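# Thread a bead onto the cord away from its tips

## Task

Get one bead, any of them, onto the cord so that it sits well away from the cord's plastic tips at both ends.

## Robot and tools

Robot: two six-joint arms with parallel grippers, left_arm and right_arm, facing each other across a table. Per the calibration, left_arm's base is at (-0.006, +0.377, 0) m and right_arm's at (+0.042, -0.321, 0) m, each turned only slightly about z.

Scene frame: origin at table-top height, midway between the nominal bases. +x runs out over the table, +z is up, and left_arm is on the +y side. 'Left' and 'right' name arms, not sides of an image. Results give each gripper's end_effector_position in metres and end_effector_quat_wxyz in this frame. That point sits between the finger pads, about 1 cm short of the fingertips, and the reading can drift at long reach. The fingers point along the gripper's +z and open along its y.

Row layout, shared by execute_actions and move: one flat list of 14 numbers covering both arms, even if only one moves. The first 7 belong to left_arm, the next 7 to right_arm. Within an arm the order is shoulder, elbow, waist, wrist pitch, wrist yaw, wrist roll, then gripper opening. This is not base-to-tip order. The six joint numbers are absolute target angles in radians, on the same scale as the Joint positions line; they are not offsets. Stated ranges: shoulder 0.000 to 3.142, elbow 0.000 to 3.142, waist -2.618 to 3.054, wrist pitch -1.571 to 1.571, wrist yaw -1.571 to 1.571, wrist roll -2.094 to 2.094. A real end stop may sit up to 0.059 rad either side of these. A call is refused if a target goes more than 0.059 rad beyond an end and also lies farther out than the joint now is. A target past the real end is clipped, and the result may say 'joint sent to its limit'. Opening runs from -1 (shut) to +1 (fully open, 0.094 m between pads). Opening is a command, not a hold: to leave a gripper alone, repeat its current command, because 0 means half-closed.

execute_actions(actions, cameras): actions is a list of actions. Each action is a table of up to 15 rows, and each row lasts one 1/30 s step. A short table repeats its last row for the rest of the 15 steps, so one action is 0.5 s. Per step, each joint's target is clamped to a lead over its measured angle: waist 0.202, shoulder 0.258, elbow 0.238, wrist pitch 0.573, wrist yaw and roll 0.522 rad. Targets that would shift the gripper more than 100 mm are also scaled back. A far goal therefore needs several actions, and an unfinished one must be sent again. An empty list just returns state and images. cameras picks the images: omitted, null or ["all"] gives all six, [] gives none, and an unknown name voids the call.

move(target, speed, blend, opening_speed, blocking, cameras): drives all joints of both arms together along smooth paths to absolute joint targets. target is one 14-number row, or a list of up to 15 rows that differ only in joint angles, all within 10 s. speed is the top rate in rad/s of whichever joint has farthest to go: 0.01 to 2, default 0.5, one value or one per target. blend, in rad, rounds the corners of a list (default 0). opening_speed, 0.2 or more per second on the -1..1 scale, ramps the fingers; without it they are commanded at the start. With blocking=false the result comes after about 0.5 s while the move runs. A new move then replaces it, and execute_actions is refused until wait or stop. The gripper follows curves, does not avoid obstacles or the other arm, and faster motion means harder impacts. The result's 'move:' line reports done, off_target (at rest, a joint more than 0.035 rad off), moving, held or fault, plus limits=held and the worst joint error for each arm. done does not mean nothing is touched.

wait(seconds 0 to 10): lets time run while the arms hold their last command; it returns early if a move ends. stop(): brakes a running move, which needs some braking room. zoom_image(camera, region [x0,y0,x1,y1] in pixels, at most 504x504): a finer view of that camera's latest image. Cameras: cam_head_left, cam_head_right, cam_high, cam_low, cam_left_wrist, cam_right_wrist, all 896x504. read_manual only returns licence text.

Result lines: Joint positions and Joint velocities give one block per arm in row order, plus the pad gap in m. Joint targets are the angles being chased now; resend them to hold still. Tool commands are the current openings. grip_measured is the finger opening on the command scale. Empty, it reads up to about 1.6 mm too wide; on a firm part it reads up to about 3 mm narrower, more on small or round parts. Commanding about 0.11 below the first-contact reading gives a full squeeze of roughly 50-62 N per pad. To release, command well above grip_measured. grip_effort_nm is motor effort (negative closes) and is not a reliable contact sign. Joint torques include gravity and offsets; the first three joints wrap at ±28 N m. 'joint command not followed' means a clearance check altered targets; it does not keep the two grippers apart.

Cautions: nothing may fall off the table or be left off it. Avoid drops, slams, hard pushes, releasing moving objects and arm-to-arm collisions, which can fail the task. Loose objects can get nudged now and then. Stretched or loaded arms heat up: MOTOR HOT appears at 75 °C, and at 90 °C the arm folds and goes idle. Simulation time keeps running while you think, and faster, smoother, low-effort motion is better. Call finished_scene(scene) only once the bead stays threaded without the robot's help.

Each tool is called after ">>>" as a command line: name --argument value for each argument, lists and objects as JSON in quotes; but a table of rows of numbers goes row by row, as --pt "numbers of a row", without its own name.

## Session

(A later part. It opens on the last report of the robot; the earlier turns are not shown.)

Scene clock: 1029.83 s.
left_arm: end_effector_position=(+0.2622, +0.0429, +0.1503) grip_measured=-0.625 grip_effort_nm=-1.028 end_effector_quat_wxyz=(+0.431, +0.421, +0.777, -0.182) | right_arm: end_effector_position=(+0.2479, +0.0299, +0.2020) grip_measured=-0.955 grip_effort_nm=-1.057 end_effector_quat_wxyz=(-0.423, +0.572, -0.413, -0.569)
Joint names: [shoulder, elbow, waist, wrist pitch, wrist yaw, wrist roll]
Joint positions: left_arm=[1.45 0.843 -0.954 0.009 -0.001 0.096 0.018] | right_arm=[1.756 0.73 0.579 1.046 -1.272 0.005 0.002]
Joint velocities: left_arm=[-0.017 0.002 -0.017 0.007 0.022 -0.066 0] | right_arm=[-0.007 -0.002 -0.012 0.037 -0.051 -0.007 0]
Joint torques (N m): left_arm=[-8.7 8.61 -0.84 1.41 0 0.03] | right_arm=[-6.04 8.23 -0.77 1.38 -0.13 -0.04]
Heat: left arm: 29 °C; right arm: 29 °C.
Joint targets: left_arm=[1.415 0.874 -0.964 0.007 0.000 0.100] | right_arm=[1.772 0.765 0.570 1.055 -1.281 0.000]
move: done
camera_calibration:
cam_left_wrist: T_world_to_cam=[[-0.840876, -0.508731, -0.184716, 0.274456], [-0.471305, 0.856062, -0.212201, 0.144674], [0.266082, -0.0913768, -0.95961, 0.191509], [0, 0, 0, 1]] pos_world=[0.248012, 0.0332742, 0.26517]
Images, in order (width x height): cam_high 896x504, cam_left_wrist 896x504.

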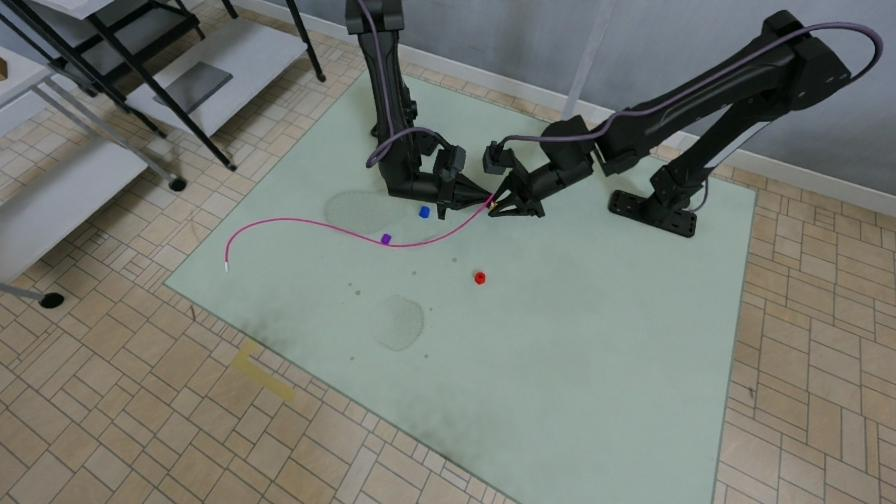

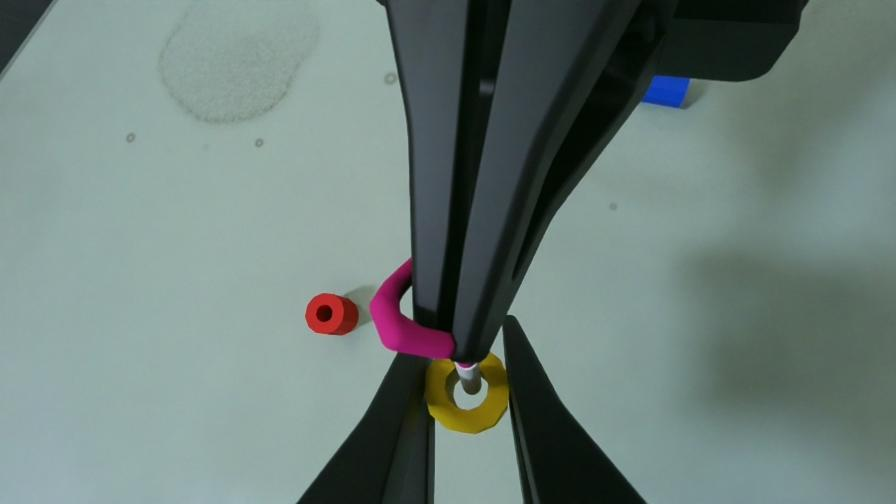

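>>> move --target '[1.407,0.917,-0.966,-0.046,0,0.1,-0.74,1.772,0.765,0.57,1.055,-1.281,0,-1]' --speed 0.06 --cameras '["cam_left_wrist","cam_high"]'

>>> zoom_image --camera "cam_high" --region '[450, 160, 550, 240]'

>>> zoom_image --camera "cam_left_wrist" --region '[320, 200, 600, 480]'

Scene clock: 1043.53 s.
left_arm: end_effector_position=(+0.2633, +0.0415, +0.1611) grip_measured=-0.625 grip_effort_nm=-1.023 end_effector_quat_wxyz=(+0.429, +0.421, +0.778, -0.181) | right_arm: end_effector_position=(+0.2479, +0.0299, +0.2020) grip_measured=-0.955 grip_effort_nm=-1.057 end_effector_quat_wxyz=(-0.423, +0.572, -0.413, -0.569)
Joint names: [shoulder, elbow, waist, wrist pitch, wrist yaw, wrist roll]
Joint positions: left_arm=[1.443 0.886 -0.954 -0.044 -0.001 0.096 0.018] | right_arm=[1.756 0.73 0.579 1.046 -1.272 0.005 0.002]
Joint velocities: left_arm=[-0.002 -0.002 0.007 -0.007 -0.051 -0.007 0] | right_arm=[0.012 0.002 -0.022 -0.007 -0.007 0.007 -0.001]
Joint torques (N m): left_arm=[-8.77 8.73 -0.98 1.41 0 0.02] | right_arm=[-6 8.2 -0.8 1.38 -0.13 -0.04]
Heat: left arm: 29 °C; right arm: 29 °C.
Joint targets: left_arm=[1.407 0.917 -0.966 -0.046 0.000 0.100] | right_arm=[1.772 0.765 0.570 1.055 -1.281 0.000]
move: off_target (left_arm); left_arm: the shoulder is farthest, 0.036 rad from its target
camera_calibration:
cam_left_wrist: T_world_to_cam=[[-0.841271, -0.508236, -0.184279, 0.276702], [-0.471756, 0.856627, -0.208893, 0.148283], [0.264025, -0.0888008, -0.960419, 0.202048], [0, 0, 0, 1]] pos_world=[0.249389, 0.031549, 0.276016]
Images, in order (width x height): cam_high 896x504, cam_left_wrist 896x504.

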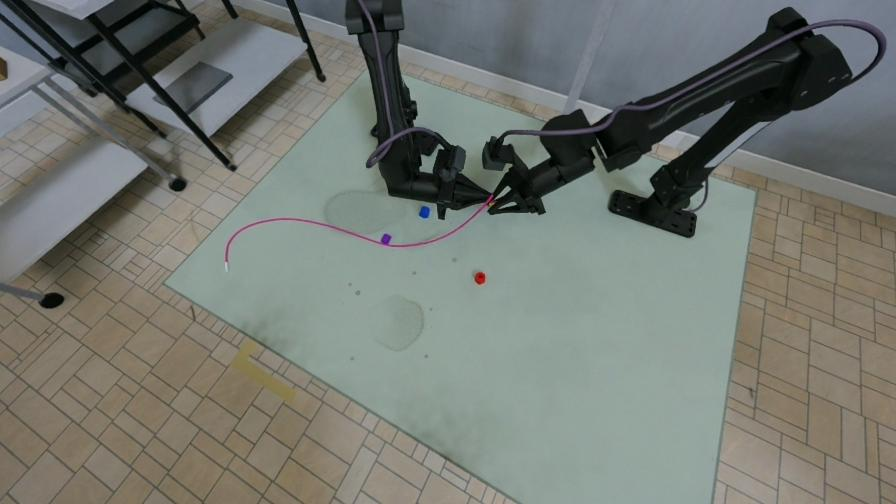

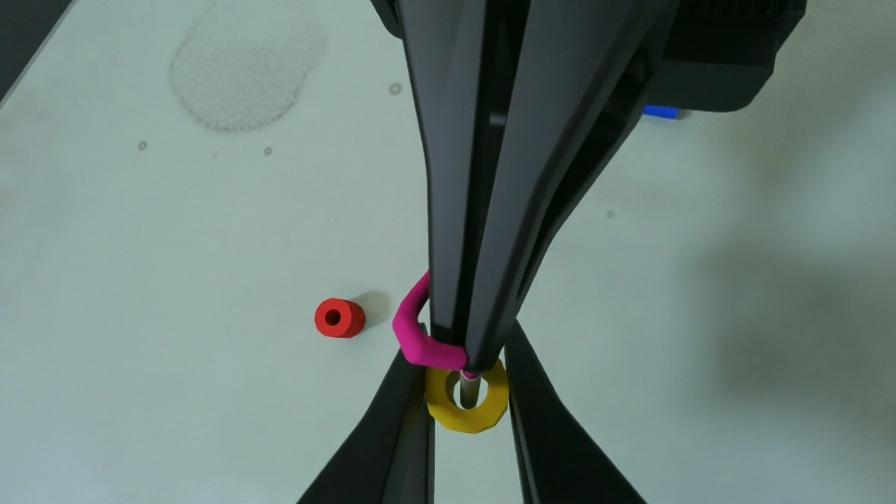

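Scaled by 5.040 from the camera's 896x504 image, which has a finer 1280x720 frame.

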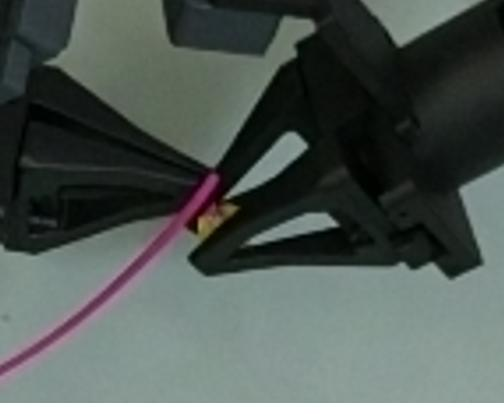

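Scaled by 1.800 from the camera's 896x504 image, which has a finer 1280x720 frame.

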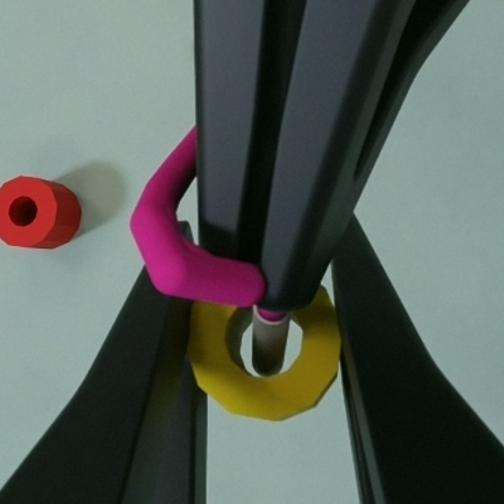

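>>> move --target '[1.402,0.957,-0.971,-0.088,0,0.1,-0.74,1.772,0.765,0.57,1.055,-1.281,0,-1]' --speed 0.06 --cameras '["cam_left_wrist","cam_high","cam_low"]'

>>> zoom_image --camera "cam_high" --region '[450, 160, 550, 240]'

>>> zoom_image --camera "cam_left_wrist" --region '[320, 200, 600, 480]'

>>> zoom_image --camera "cam_low" --region '[160, 150, 340, 290]'

Scene clock: 1058.43 s.
left_arm: end_effector_position=(+0.2622, +0.0373, +0.1701) grip_measured=-0.625 grip_effort_nm=-1.023 end_effector_quat_wxyz=(+0.428, +0.425, +0.777, -0.182) | right_arm: end_effector_position=(+0.2479, +0.0299, +0.2020) grip_measured=-0.955 grip_effort_nm=-1.053 end_effector_quat_wxyz=(-0.423, +0.572, -0.413, -0.569)
Joint names: [shoulder, elbow, waist, wrist pitch, wrist yaw, wrist roll]
Joint positions: left_arm=[1.443 0.925 -0.962 -0.086 -0.001 0.097 0.018] | right_arm=[1.756 0.73 0.579 1.046 -1.272 0.005 0.002]
Joint velocities: left_arm=[-0.007 -0.017 -0.007 0.066 -0.007 -0.007 0] | right_arm=[-0.002 -0.007 -0.002 -0.037 0.022 0.037 0]
Joint torques (N m): left_arm=[-9.29 8.83 -0.77 1.42 0 0.02] | right_arm=[-6.04 8.25 -0.69 1.39 -0.12 -0.06]
Heat: left arm: 29 °C; right arm: 29 °C.
Joint targets: left_arm=[1.402 0.957 -0.971 -0.088 0.000 0.100] | right_arm=[1.772 0.765 0.570 1.055 -1.281 0.000]
move: off_target (left_arm); left_arm: the shoulder is farthest, 0.041 rad from its target
camera_calibration:
cam_left_wrist: T_world_to_cam=[[-0.845639, -0.50093, -0.184293, 0.276182], [-0.464934, 0.860894, -0.206634, 0.150892], [0.262165, -0.0890537, -0.960905, 0.211198], [0, 0, 0, 1]] pos_world=[0.248336, 0.0272538, 0.285019]
Images, in order (width x height): cam_high 896x504, cam_low 896x504, cam_left_wrist 896x504.

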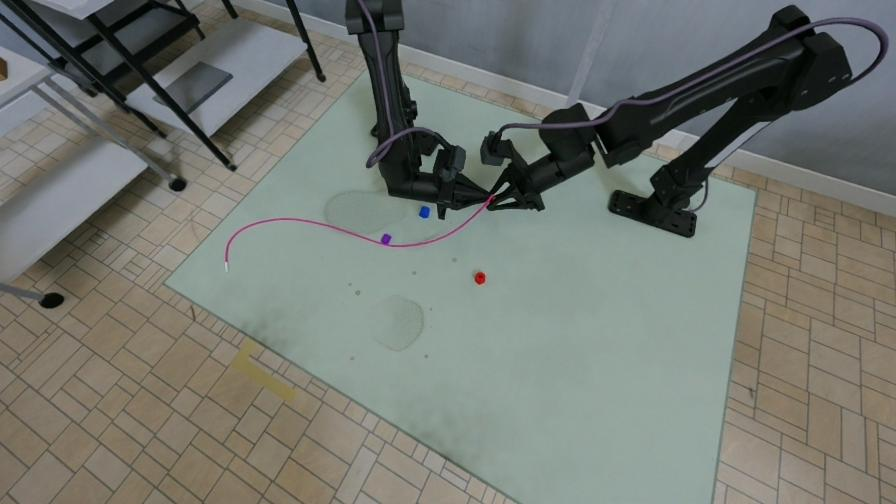

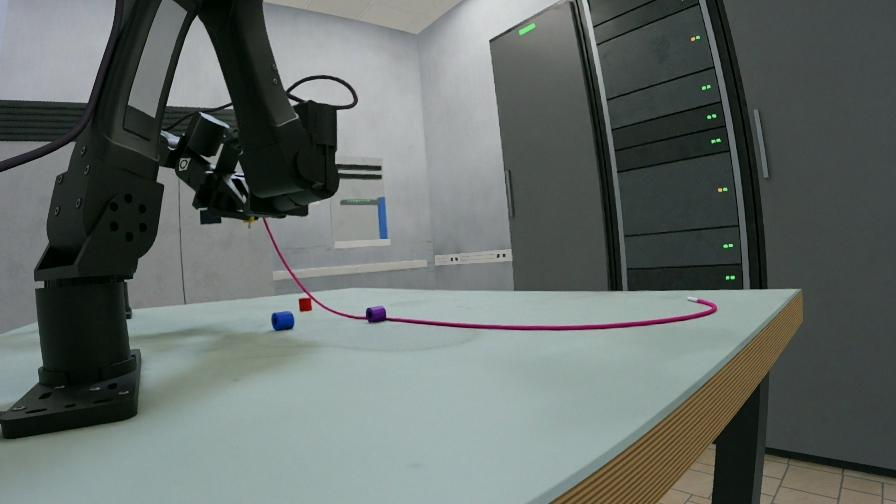

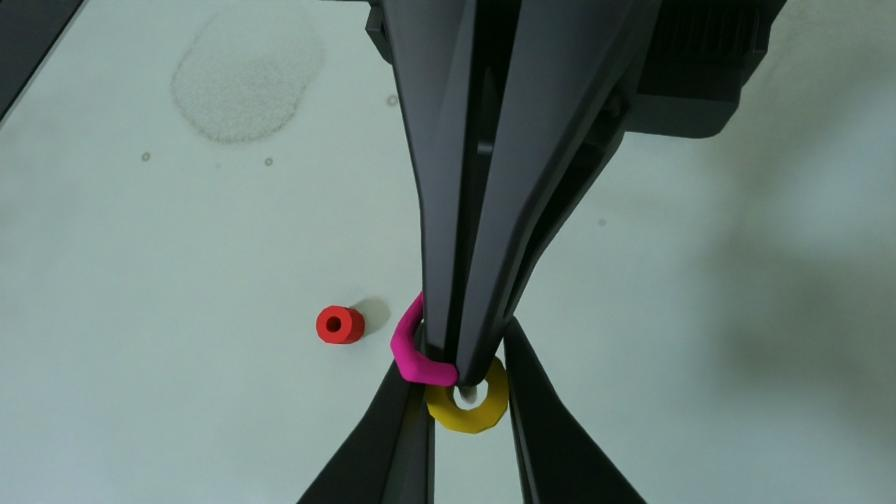

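Scaled by 5.040 from the camera's 896x504 image, which has a finer 1280x720 frame.

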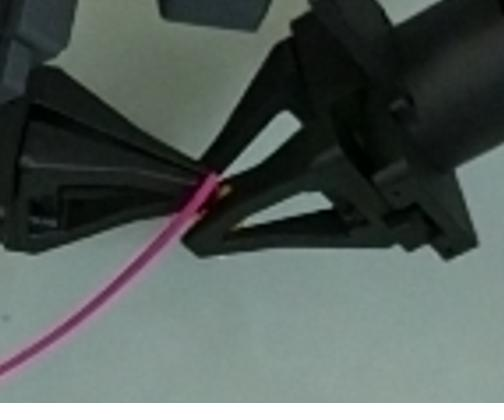

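Scaled by 1.800 from the camera's 896x504 image, which has a finer 1280x720 frame.

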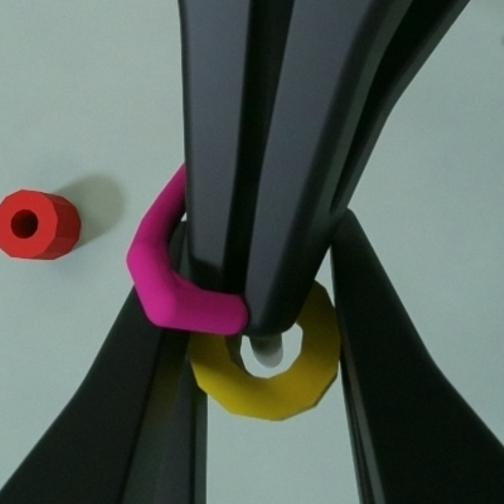

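Scaled by 2.800 from the camera's 896x504 image, which has a finer 1280x720 frame.

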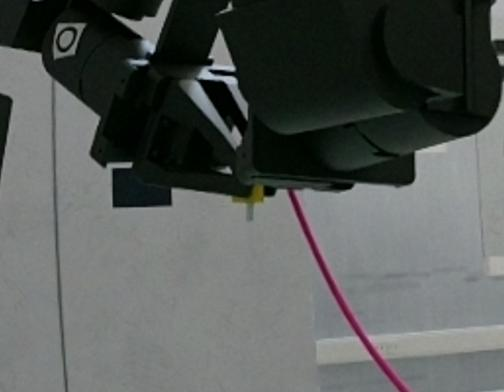

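>>> move --target '[1.402,0.962,-0.930,-0.088,0,0.53,-0.74,1.772,0.765,0.57,1.055,-1.281,-0.53,-1]' --speed 0.12 --cameras '["cam_left_wrist","cam_high","cam_low","cam_right_wrist"]'

>>> zoom_image --camera "cam_high" --region '[450, 160, 550, 240]'

>>> zoom_image --camera "cam_low" --region '[160, 150, 340, 290]'

Scene clock: 1247.53 s.
left_arm: end_effector_position=(+0.2701, +0.0428, +0.1717) grip_measured=-0.625 grip_effort_nm=-1.023 end_effector_quat_wxyz=(+0.459, +0.574, +0.674, -0.082) | right_arm: end_effector_position=(+0.2477, +0.0299, +0.2020) grip_measured=-0.955 grip_effort_nm=-1.057 end_effector_quat_wxyz=(-0.557, +0.660, -0.247, -0.438)
Joint names: [shoulder, elbow, waist, wrist pitch, wrist yaw, wrist roll]
Joint positions: left_arm=[1.443 0.929 -0.94 -0.088 -0.001 0.529 0.018] | right_arm=[1.756 0.73 0.579 1.046 -1.273 -0.528 0.002]
Joint velocities: left_arm=[-0.022 0.002 -0.002 -0.022 -0.037 -0.022 0] | right_arm=[-0.017 -0.007 -0.002 0.022 -0.051 -0.11 0]
Joint torques (N m): left_arm=[-9.29 8.91 0.76 1.43 0 0.03] | right_arm=[-6.01 8.25 -0.81 1.38 -0.14 -0.01]
Heat: left arm: 29 °C; right arm: 28 °C.
Joint targets: left_arm=[1.402 0.962 -0.930 -0.088 0.000 0.530] | right_arm=[1.772 0.765 0.570 1.055 -1.281 -0.530]
move: off_target (left_arm); left_arm: the shoulder is farthest, 0.041 rad from its target
camera_calibration:
cam_left_wrist: T_world_to_cam=[[-0.831562, -0.233968, -0.50375, 0.325525], [-0.214804, 0.971849, -0.0967908, 0.0589451], [0.512215, 0.0277203, -0.85841, 0.121016], [0, 0, 0, 1]] pos_world=[0.22137, 0.0155221, 0.27357]
cam_right_wrist: T_world_to_cam=[[0.860743, 0.271222, 0.430767, -0.306386], [0.50625, -0.544578, -0.66869, 0.0511057], [0.0532226, 0.793646, -0.606048, 0.201443], [0, 0, 0, 1]] pos_world=[0.227126, -0.0489449, 0.288239]
Images, in order (width x height): cam_high 896x504, cam_low 896x504, cam_left_wrist 896x504, cam_right_wrist 896x504.

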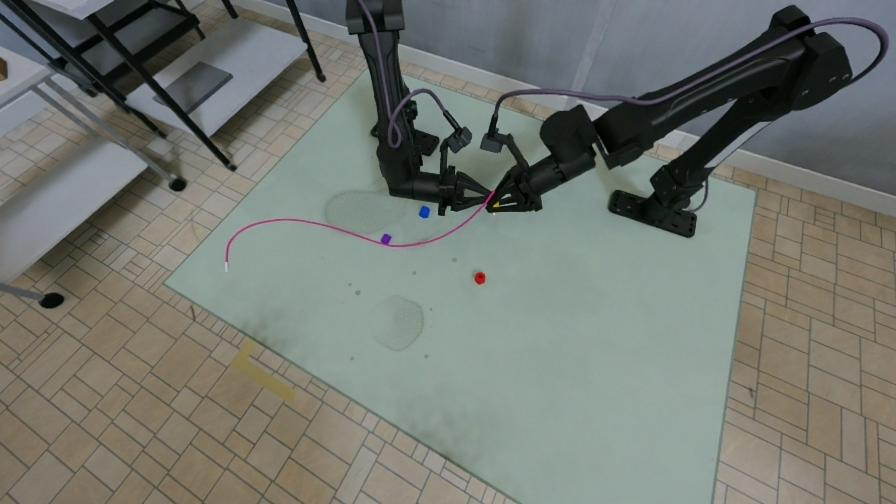

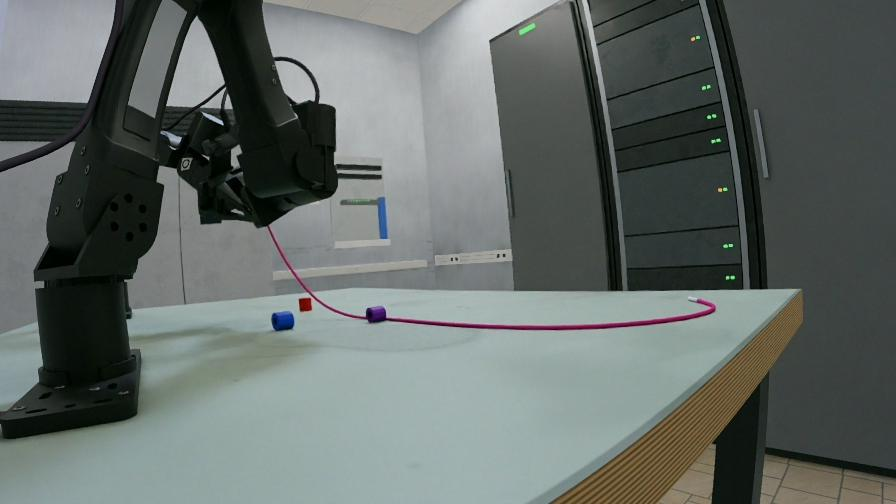

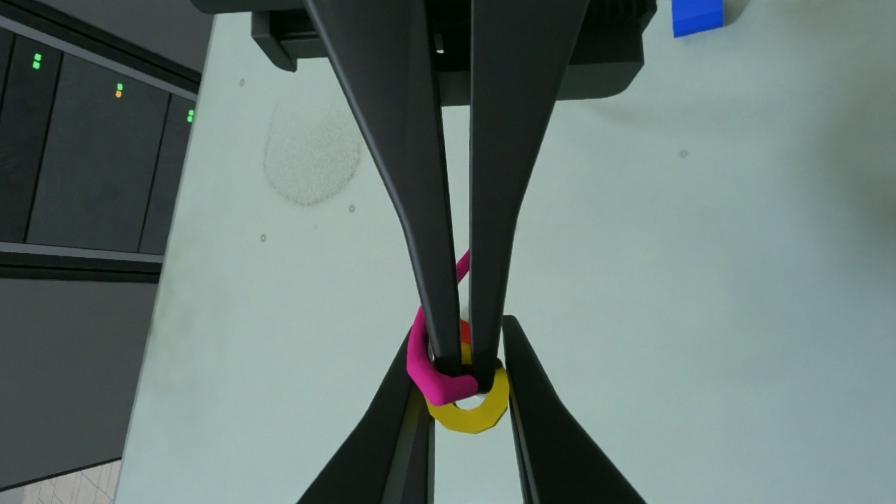

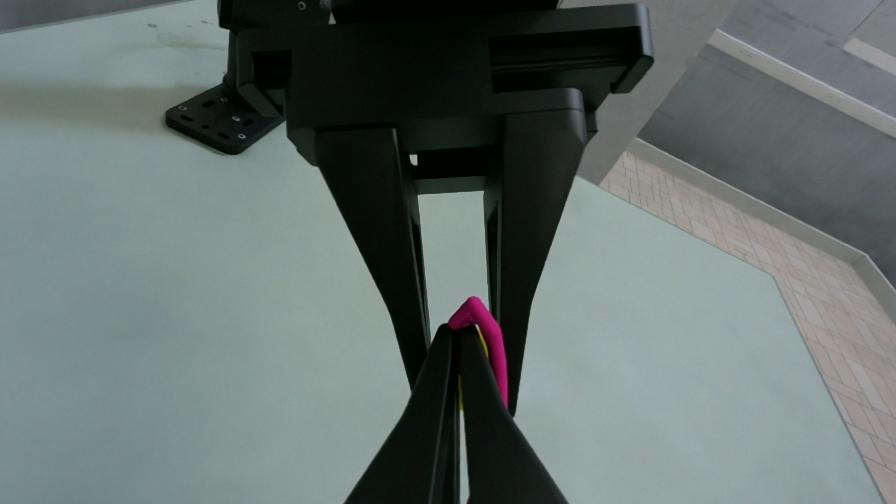

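Scaled by 5.040 from the camera's 896x504 image, which has a finer 1280x720 frame.

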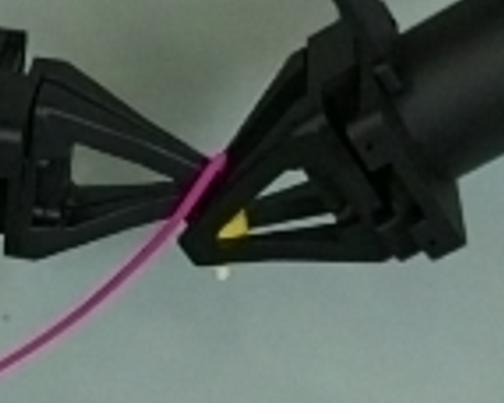

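Scaled by 2.800 from the camera's 896x504 image, which has a finer 1280x720 frame.

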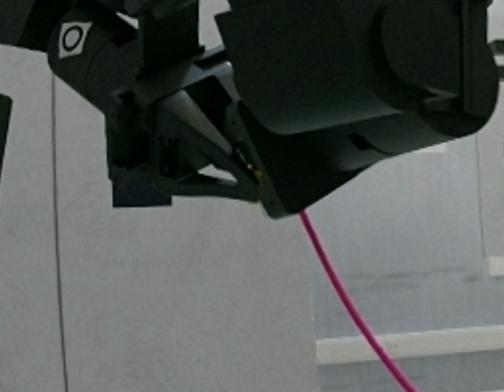

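Works well; no contact. Continue.

>>> move --target '[1.402,0.993,-0.916,-0.117,0,1.06,-0.74,1.772,0.765,0.57,1.055,-1.281,-1.06,-1]' --speed 0.15 --cameras '["cam_left_wrist","cam_high","cam_low","cam_right_wrist"]'

>>> zoom_image --camera "cam_high" --region '[450, 160, 550, 240]'

Scene clock: 1256.10 s.
left_arm: end_effector_position=(+0.2758, +0.0447, +0.1795) grip_measured=-0.625 grip_effort_nm=-1.028 end_effector_quat_wxyz=(+0.465, +0.727, +0.503, +0.045) | right_arm: end_effector_position=(+0.2477, +0.0299, +0.2026) grip_measured=-0.955 grip_effort_nm=-1.053 end_effector_quat_wxyz=(+0.654, -0.702, +0.063, +0.274)
Joint names: [shoulder, elbow, waist, wrist pitch, wrist yaw, wrist roll]
Joint positions: left_arm=[1.443 0.959 -0.927 -0.115 -0.001 1.061 0.018] | right_arm=[1.756 0.73 0.579 1.05 -1.273 -1.062 0.002]
Joint velocities: left_arm=[0.007 -0.012 -0.007 0.007 -0.037 -0.037 0] | right_arm=[-0.012 -0.012 0.002 -0.022 0.022 -0.022 -0.001]
Joint torques (N m): left_arm=[-9.35 9.01 0.84 1.41 0 -0.02] | right_arm=[-5.94 8.2 -0.79 1.33 -0.09 0.06]
Heat: left arm: 29 °C; right arm: 28 °C.
Joint targets: left_arm=[1.402 0.993 -0.916 -0.117 0.000 1.060] | right_arm=[1.772 0.765 0.570 1.055 -1.281 -1.060]
move: off_target (left_arm); left_arm: the shoulder is farthest, 0.041 rad from its target
camera_calibration:
cam_left_wrist: T_world_to_cam=[[-0.622284, 0.161916, -0.765863, 0.306264], [0.0631232, 0.985567, 0.157076, -0.0637499], [0.780242, 0.0494022, -0.623523, 0.00759356], [0, 0, 0, 1]] pos_world=[0.188682, 0.0128656, 0.249304]
cam_right_wrist: T_world_to_cam=[[0.529598, 0.162273, 0.832583, -0.302752], [0.788631, -0.455666, -0.41283, -0.0729371], [0.312389, 0.875235, -0.369293, 0.087208], [0, 0, 0, 1]] pos_world=[0.190615, -0.0604339, 0.254161]
Images, in order (width x height): cam_high 896x504, cam_low 896x504, cam_left_wrist 896x504, cam_right_wrist 896x504.

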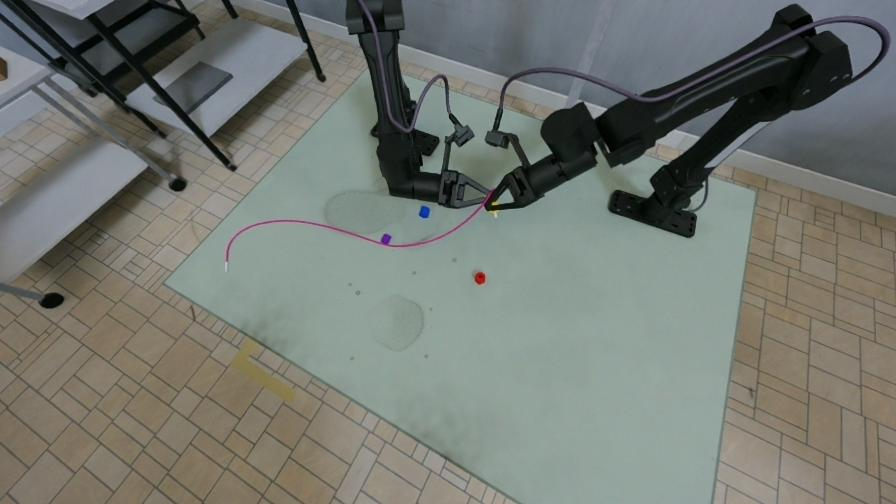

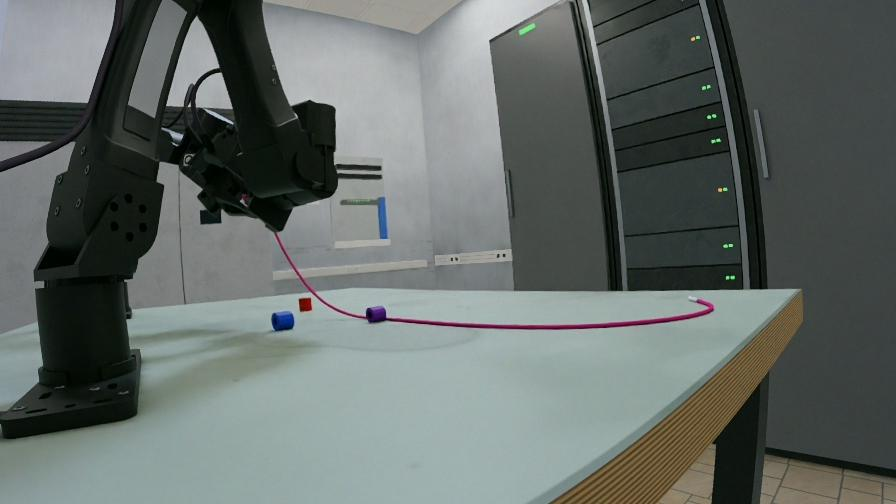

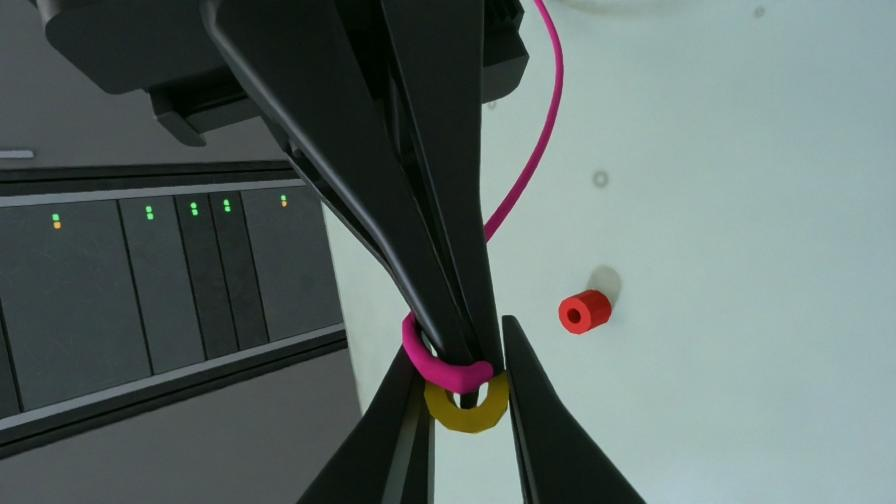

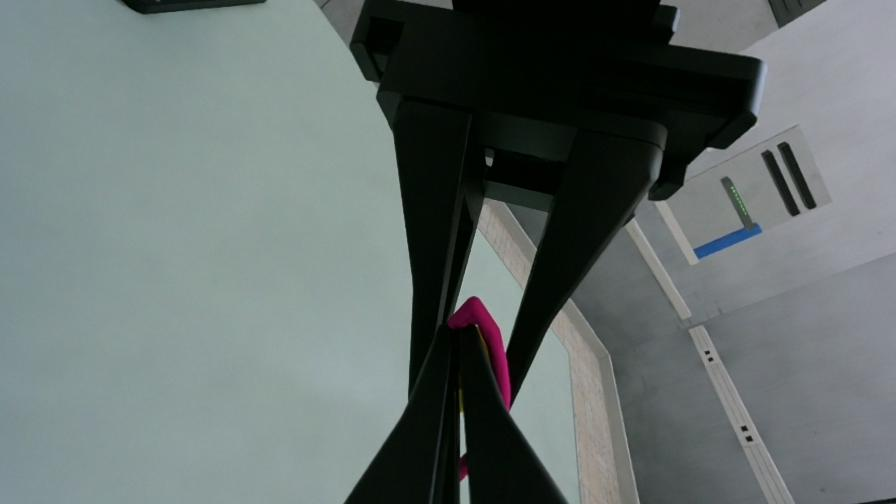

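Scaled by 5.040 from the camera's 896x504 image, which has a finer 1280x720 frame.

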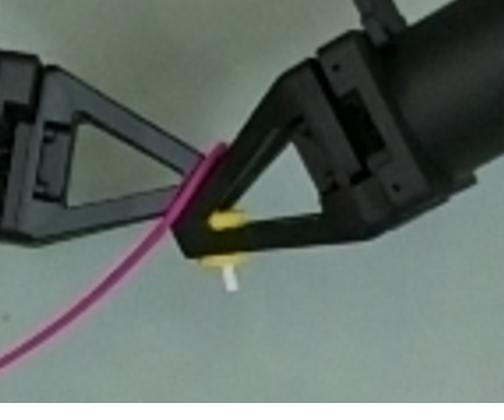

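>>> move --pt "1.395 1.022 -0.912 -0.157 0 1.6 -0.74 1.772 0.765 0.57 1.055 -1.281 -1.57 -1" --pt "1.387 1.034 -0.913 -0.178 0 1.88 -0.74 1.772 0.765 0.57 1.055 -1.281 -1.86 -1" --speed 0.15 --cameras '["cam_left_wrist","cam_high","cam_low","cam_right_wrist"]'

>>> zoom_image --camera "cam_high" --region '[450, 160, 550, 240]'

>>> zoom_image --camera "cam_low" --region '[160, 150, 340, 290]'

Scene clock: 1268.53 s.
left_arm: end_effector_position=(+0.2793, +0.0447, +0.1952) grip_measured=-0.625 grip_effort_nm=-1.028 end_effector_quat_wxyz=(+0.414, +0.863, +0.178, +0.229) | right_arm: end_effector_position=(+0.2465, +0.0297, +0.2059) grip_measured=-0.956 grip_effort_nm=-1.057 end_effector_quat_wxyz=(+0.711, -0.665, -0.227, -0.006)
Joint names: [shoulder, elbow, waist, wrist pitch, wrist yaw, wrist roll]
Joint positions: left_arm=[1.433 1.002 -0.921 -0.154 -0.002 1.872 0.018] | right_arm=[1.756 0.735 0.579 1.065 -1.284 -1.866 0.002]
Joint velocities: left_arm=[0.012 -0.002 -0.002 -0.022 -0.022 0.051 0] | right_arm=[-0.007 -0.017 0.007 -0.022 -0.081 0.022 0]
Joint torques (N m): left_arm=[-9.74 8.94 0.64 1.24 0 0.08] | right_arm=[-6.01 7.77 -0.8 1.18 0 0.06]
Heat: left arm: 29 °C; right arm: 28 °C.
Joint targets: left_arm=[1.387 1.034 -0.913 -0.178 0.000 1.880] | right_arm=[1.772 0.765 0.570 1.055 -1.281 -1.860]
move: off_target (left_arm); left_arm: the shoulder is farthest, 0.046 rad from its target
camera_calibration:
cam_left_wrist: T_world_to_cam=[[-0.00925195, 0.654476, -0.756026, 0.125331], [0.251573, 0.733264, 0.631693, -0.200473], [0.967794, -0.184351, -0.171433, -0.115436], [0, 0, 0, 1]] pos_world=[0.163312, 0.0436926, 0.201602]
cam_right_wrist: T_world_to_cam=[[-0.21871, -0.0852461, 0.972059, -0.141813], [0.892912, -0.419246, 0.164136, -0.216292], [0.39354, 0.903862, 0.167811, -0.0425539], [0, 0, 0, 1]] pos_world=[0.17886, -0.0643055, 0.180492]
Images, in order (width x height): cam_high 896x504, cam_low 896x504, cam_left_wrist 896x504, cam_right_wrist 896x504.

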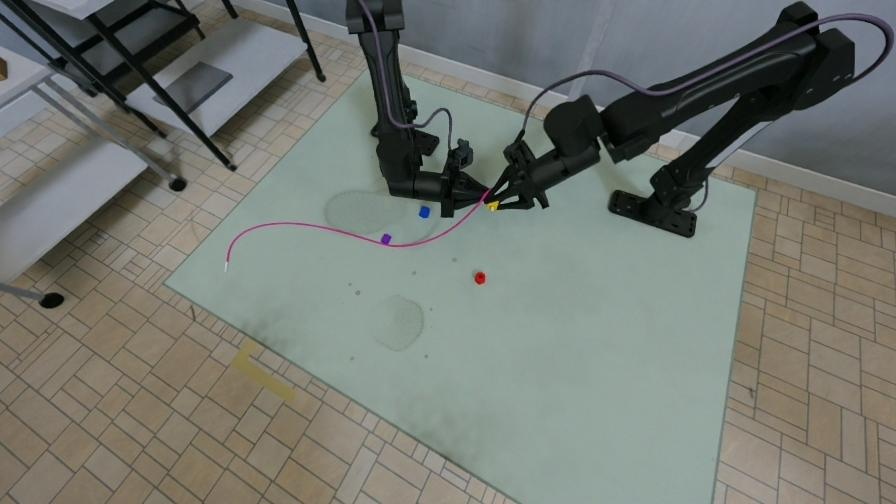

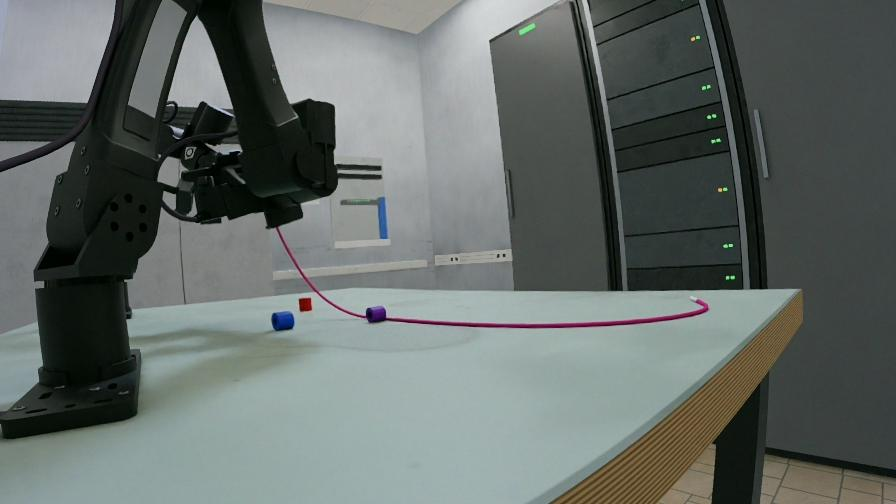

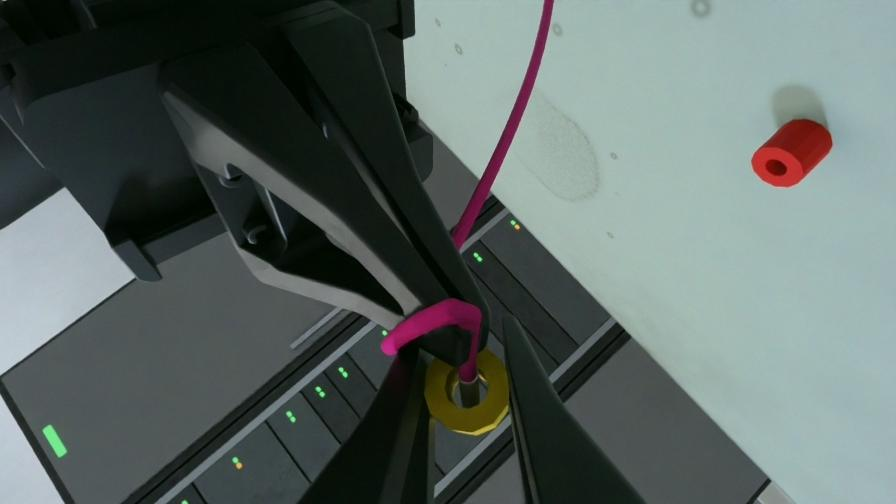

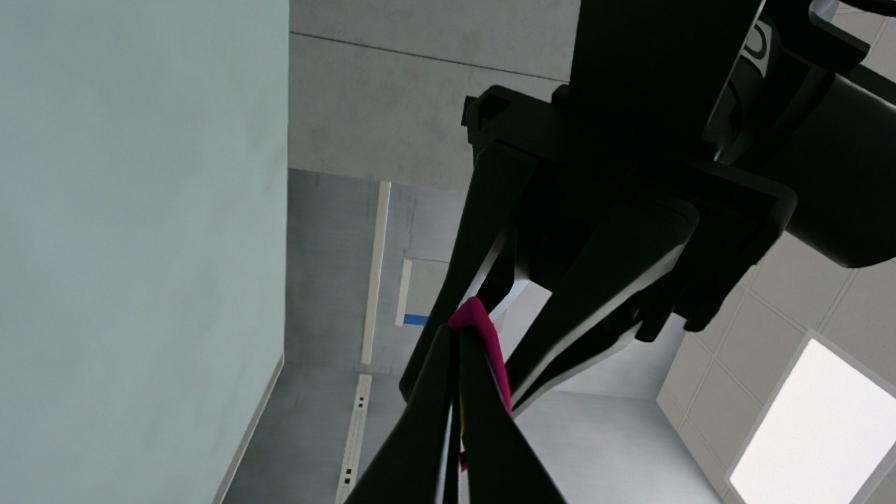

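Scaled by 5.040 from the camera's 896x504 image, which has a finer 1280x720 frame.

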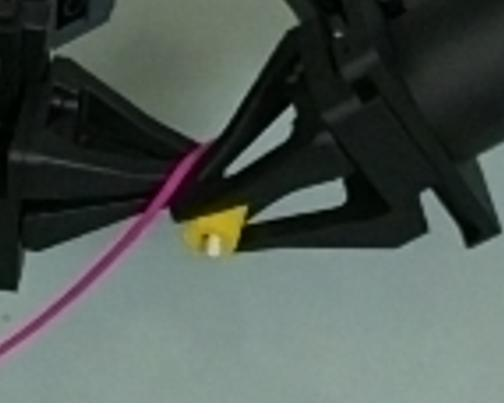

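Scaled by 2.800 from the camera's 896x504 image, which has a finer 1280x720 frame.

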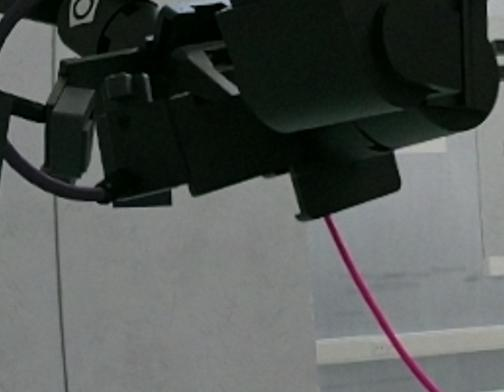

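>>> move --target '[1.374,1.044,-0.916,-0.208,0,2.05,-0.74,1.772,0.765,0.57,1.055,-1.281,-2.07,-1]' --speed 0.12 --cameras '["cam_left_wrist","cam_high"]'

>>> zoom_image --camera "cam_high" --region '[450, 160, 550, 240]'

>>> zoom_image --camera "cam_left_wrist" --region '[320, 250, 600, 470]'

Scene clock: 1323.40 s.
left_arm: end_effector_position=(+0.2794, +0.0448, +0.2027) grip_measured=-0.625 grip_effort_nm=-1.028 end_effector_quat_wxyz=(+0.398, +0.871, +0.108, +0.265) | right_arm: end_effector_position=(+0.2469, +0.0303, +0.2096) grip_measured=-0.957 grip_effort_nm=-1.057 end_effector_quat_wxyz=(+0.708, -0.632, -0.302, -0.088)
Joint names: [shoulder, elbow, waist, wrist pitch, wrist yaw, wrist roll]
Joint positions: left_arm=[1.423 1.015 -0.921 -0.165 -0.003 2.032 0.018] | right_arm=[1.756 0.742 0.579 1.079 -1.286 -2.078 0.002]
Joint velocities: left_arm=[0.007 -0.022 -0.007 -0.066 -0.037 -0.022 0] | right_arm=[-0.017 -0.002 -0.012 0.022 -0.007 -0.022 0]
Joint torques (N m): left_arm=[-10.02 8.75 0.39 1.07 0.01 0.16] | right_arm=[-6.01 7.31 -0.76 1.03 0.06 0.09]
Heat: left arm: 29 °C; right arm: 28 °C.
Joint targets: left_arm=[1.374 1.044 -0.916 -0.208 0.000 2.050] | right_arm=[1.772 0.765 0.570 1.055 -1.281 -2.070]
move: off_target (left_arm); left_arm: the shoulder is farthest, 0.049 rad from its target
camera_calibration:
cam_left_wrist: T_world_to_cam=[[0.129434, 0.706511, -0.695765, 0.0776133], [0.238489, 0.65889, 0.713433, -0.214811], [0.962481, -0.258275, -0.0832128, -0.127365], [0, 0, 0, 1]] pos_world=[0.163771, 0.0538072, 0.196656]
Images, in order (width x height): cam_high 896x504, cam_left_wrist 896x504.

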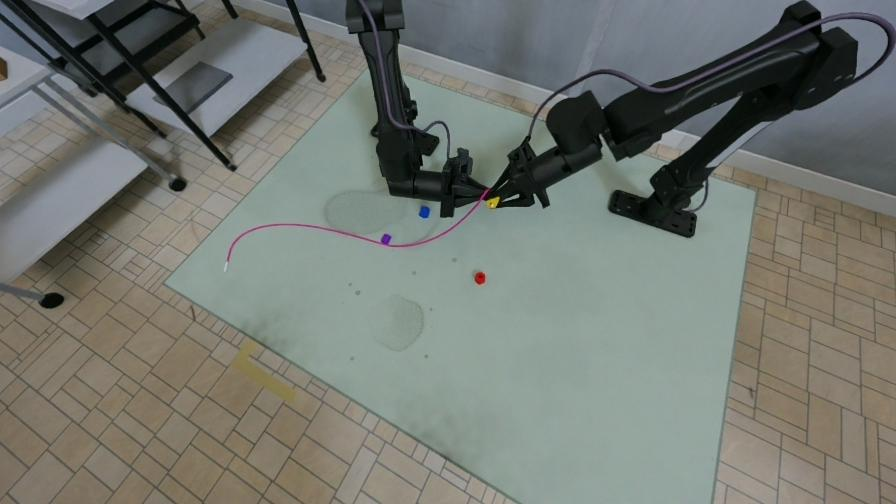

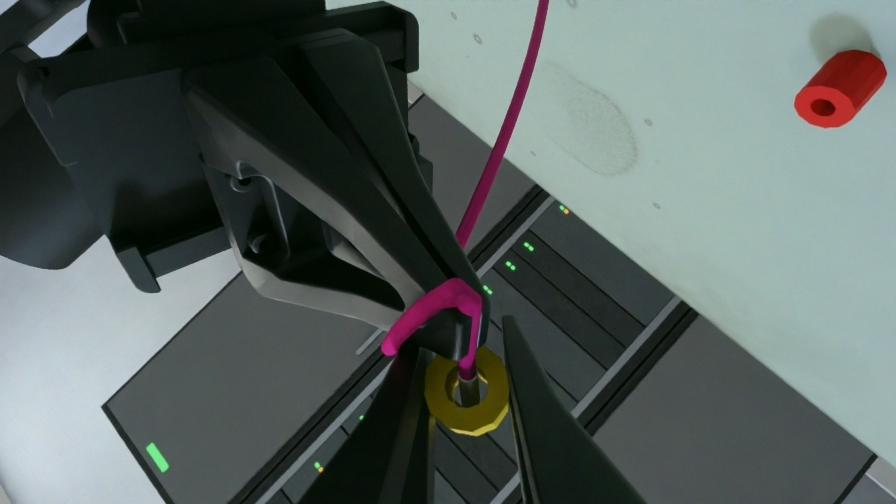

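Scaled by 5.040 from the camera's 896x504 image, which has a finer 1280x720 frame.

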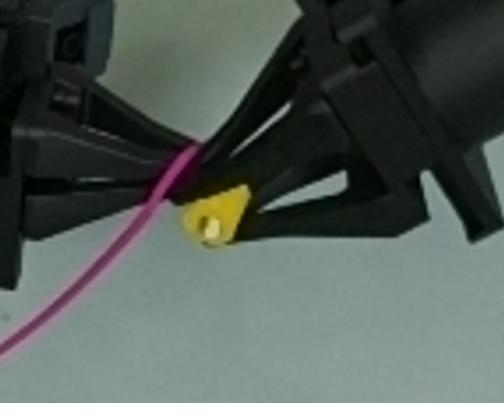

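Scaled by 1.800 from the camera's 896x504 image, which has a finer 1280x720 frame.

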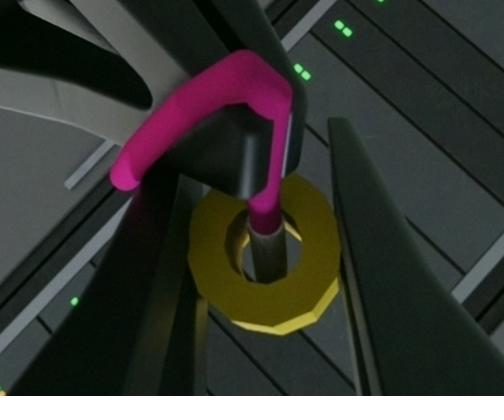

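>>> move --target '[1.374,1.044,-0.916,-0.208,0,2.05,-0.56,1.772,0.765,0.57,1.055,-1.281,-2.07,-1]' --opening_speed 0.2 --cameras '["cam_left_wrist","cam_high"]'

>>> zoom_image --camera "cam_high" --region '[450, 160, 550, 240]'

>>> zoom_image --camera "cam_left_wrist" --region '[320, 250, 600, 470]'

Scene clock: 1333.10 s.
left_arm: end_effector_position=(+0.2756, +0.0494, +0.2025) grip_measured=-0.562 grip_effort_nm=0.105 end_effector_quat_wxyz=(+0.390, +0.876, +0.100, +0.264) | right_arm: end_effector_position=(+0.2468, +0.0303, +0.2096) grip_measured=-0.957 grip_effort_nm=-1.057 end_effector_quat_wxyz=(+0.708, -0.632, -0.303, -0.088)
Joint names: [shoulder, elbow, waist, wrist pitch, wrist yaw, wrist roll]
Joint positions: left_arm=[1.407 1.015 -0.921 -0.198 -0.003 2.051 0.021] | right_arm=[1.756 0.742 0.579 1.079 -1.287 -2.079 0.002]
Joint velocities: left_arm=[0.002 0.002 -0.017 -0.007 0.081 0.007 0] | right_arm=[-0.027 0.002 -0.022 0.007 -0.066 0.007 0.001]
Joint torques (N m): left_arm=[-8.38 8.76 0.4 1.35 0.02 -0.01] | right_arm=[-6.04 7.31 -0.75 1.05 0.03 0.1]
Heat: left arm: 28 °C; right arm: 28 °C.
Joint targets: left_arm=[1.374 1.044 -0.916 -0.208 0.000 2.050] | right_arm=[1.772 0.765 0.570 1.055 -1.281 -2.070]
move: done
camera_calibration:
cam_left_wrist: T_world_to_cam=[[0.137131, 0.721251, -0.678964, 0.0685136], [0.244331, 0.639632, 0.728816, -0.220585], [0.959947, -0.265836, -0.0885106, -0.120372], [0, 0, 0, 1]] pos_world=[0.160051, 0.0596789, 0.19663]
Images, in order (width x height): cam_high 896x504, cam_left_wrist 896x504.

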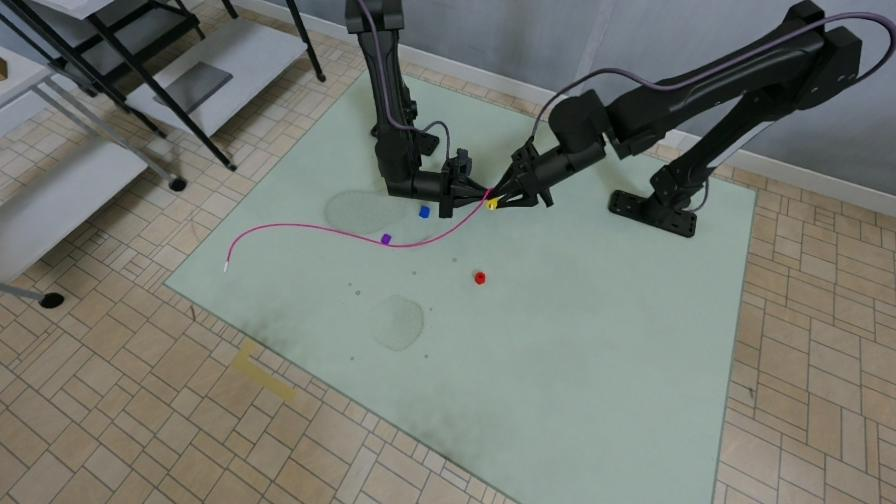

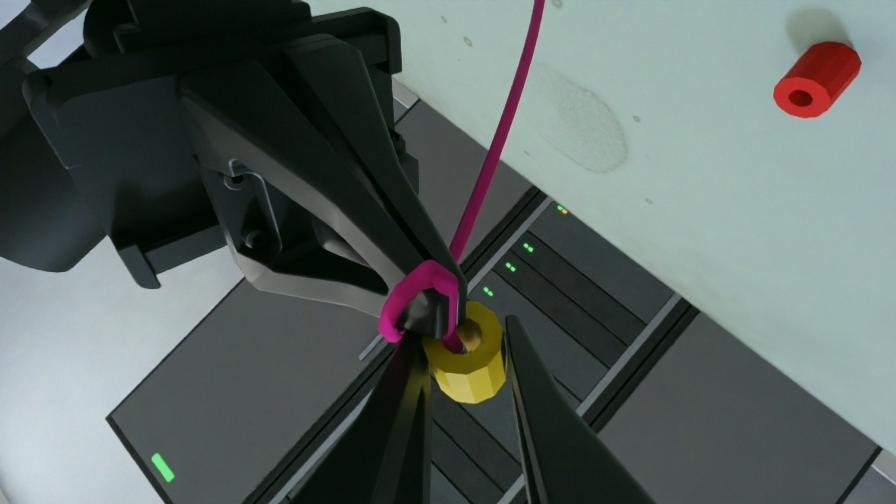

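Scaled by 5.040 from the camera's 896x504 image, which has a finer 1280x720 frame.

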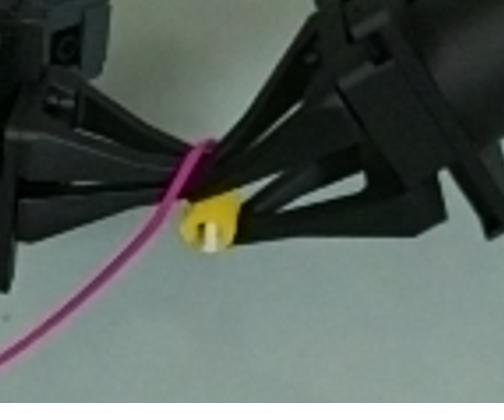

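Scaled by 1.800 from the camera's 896x504 image, which has a finer 1280x720 frame.

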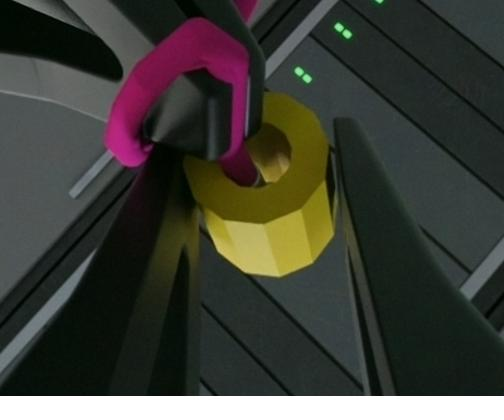

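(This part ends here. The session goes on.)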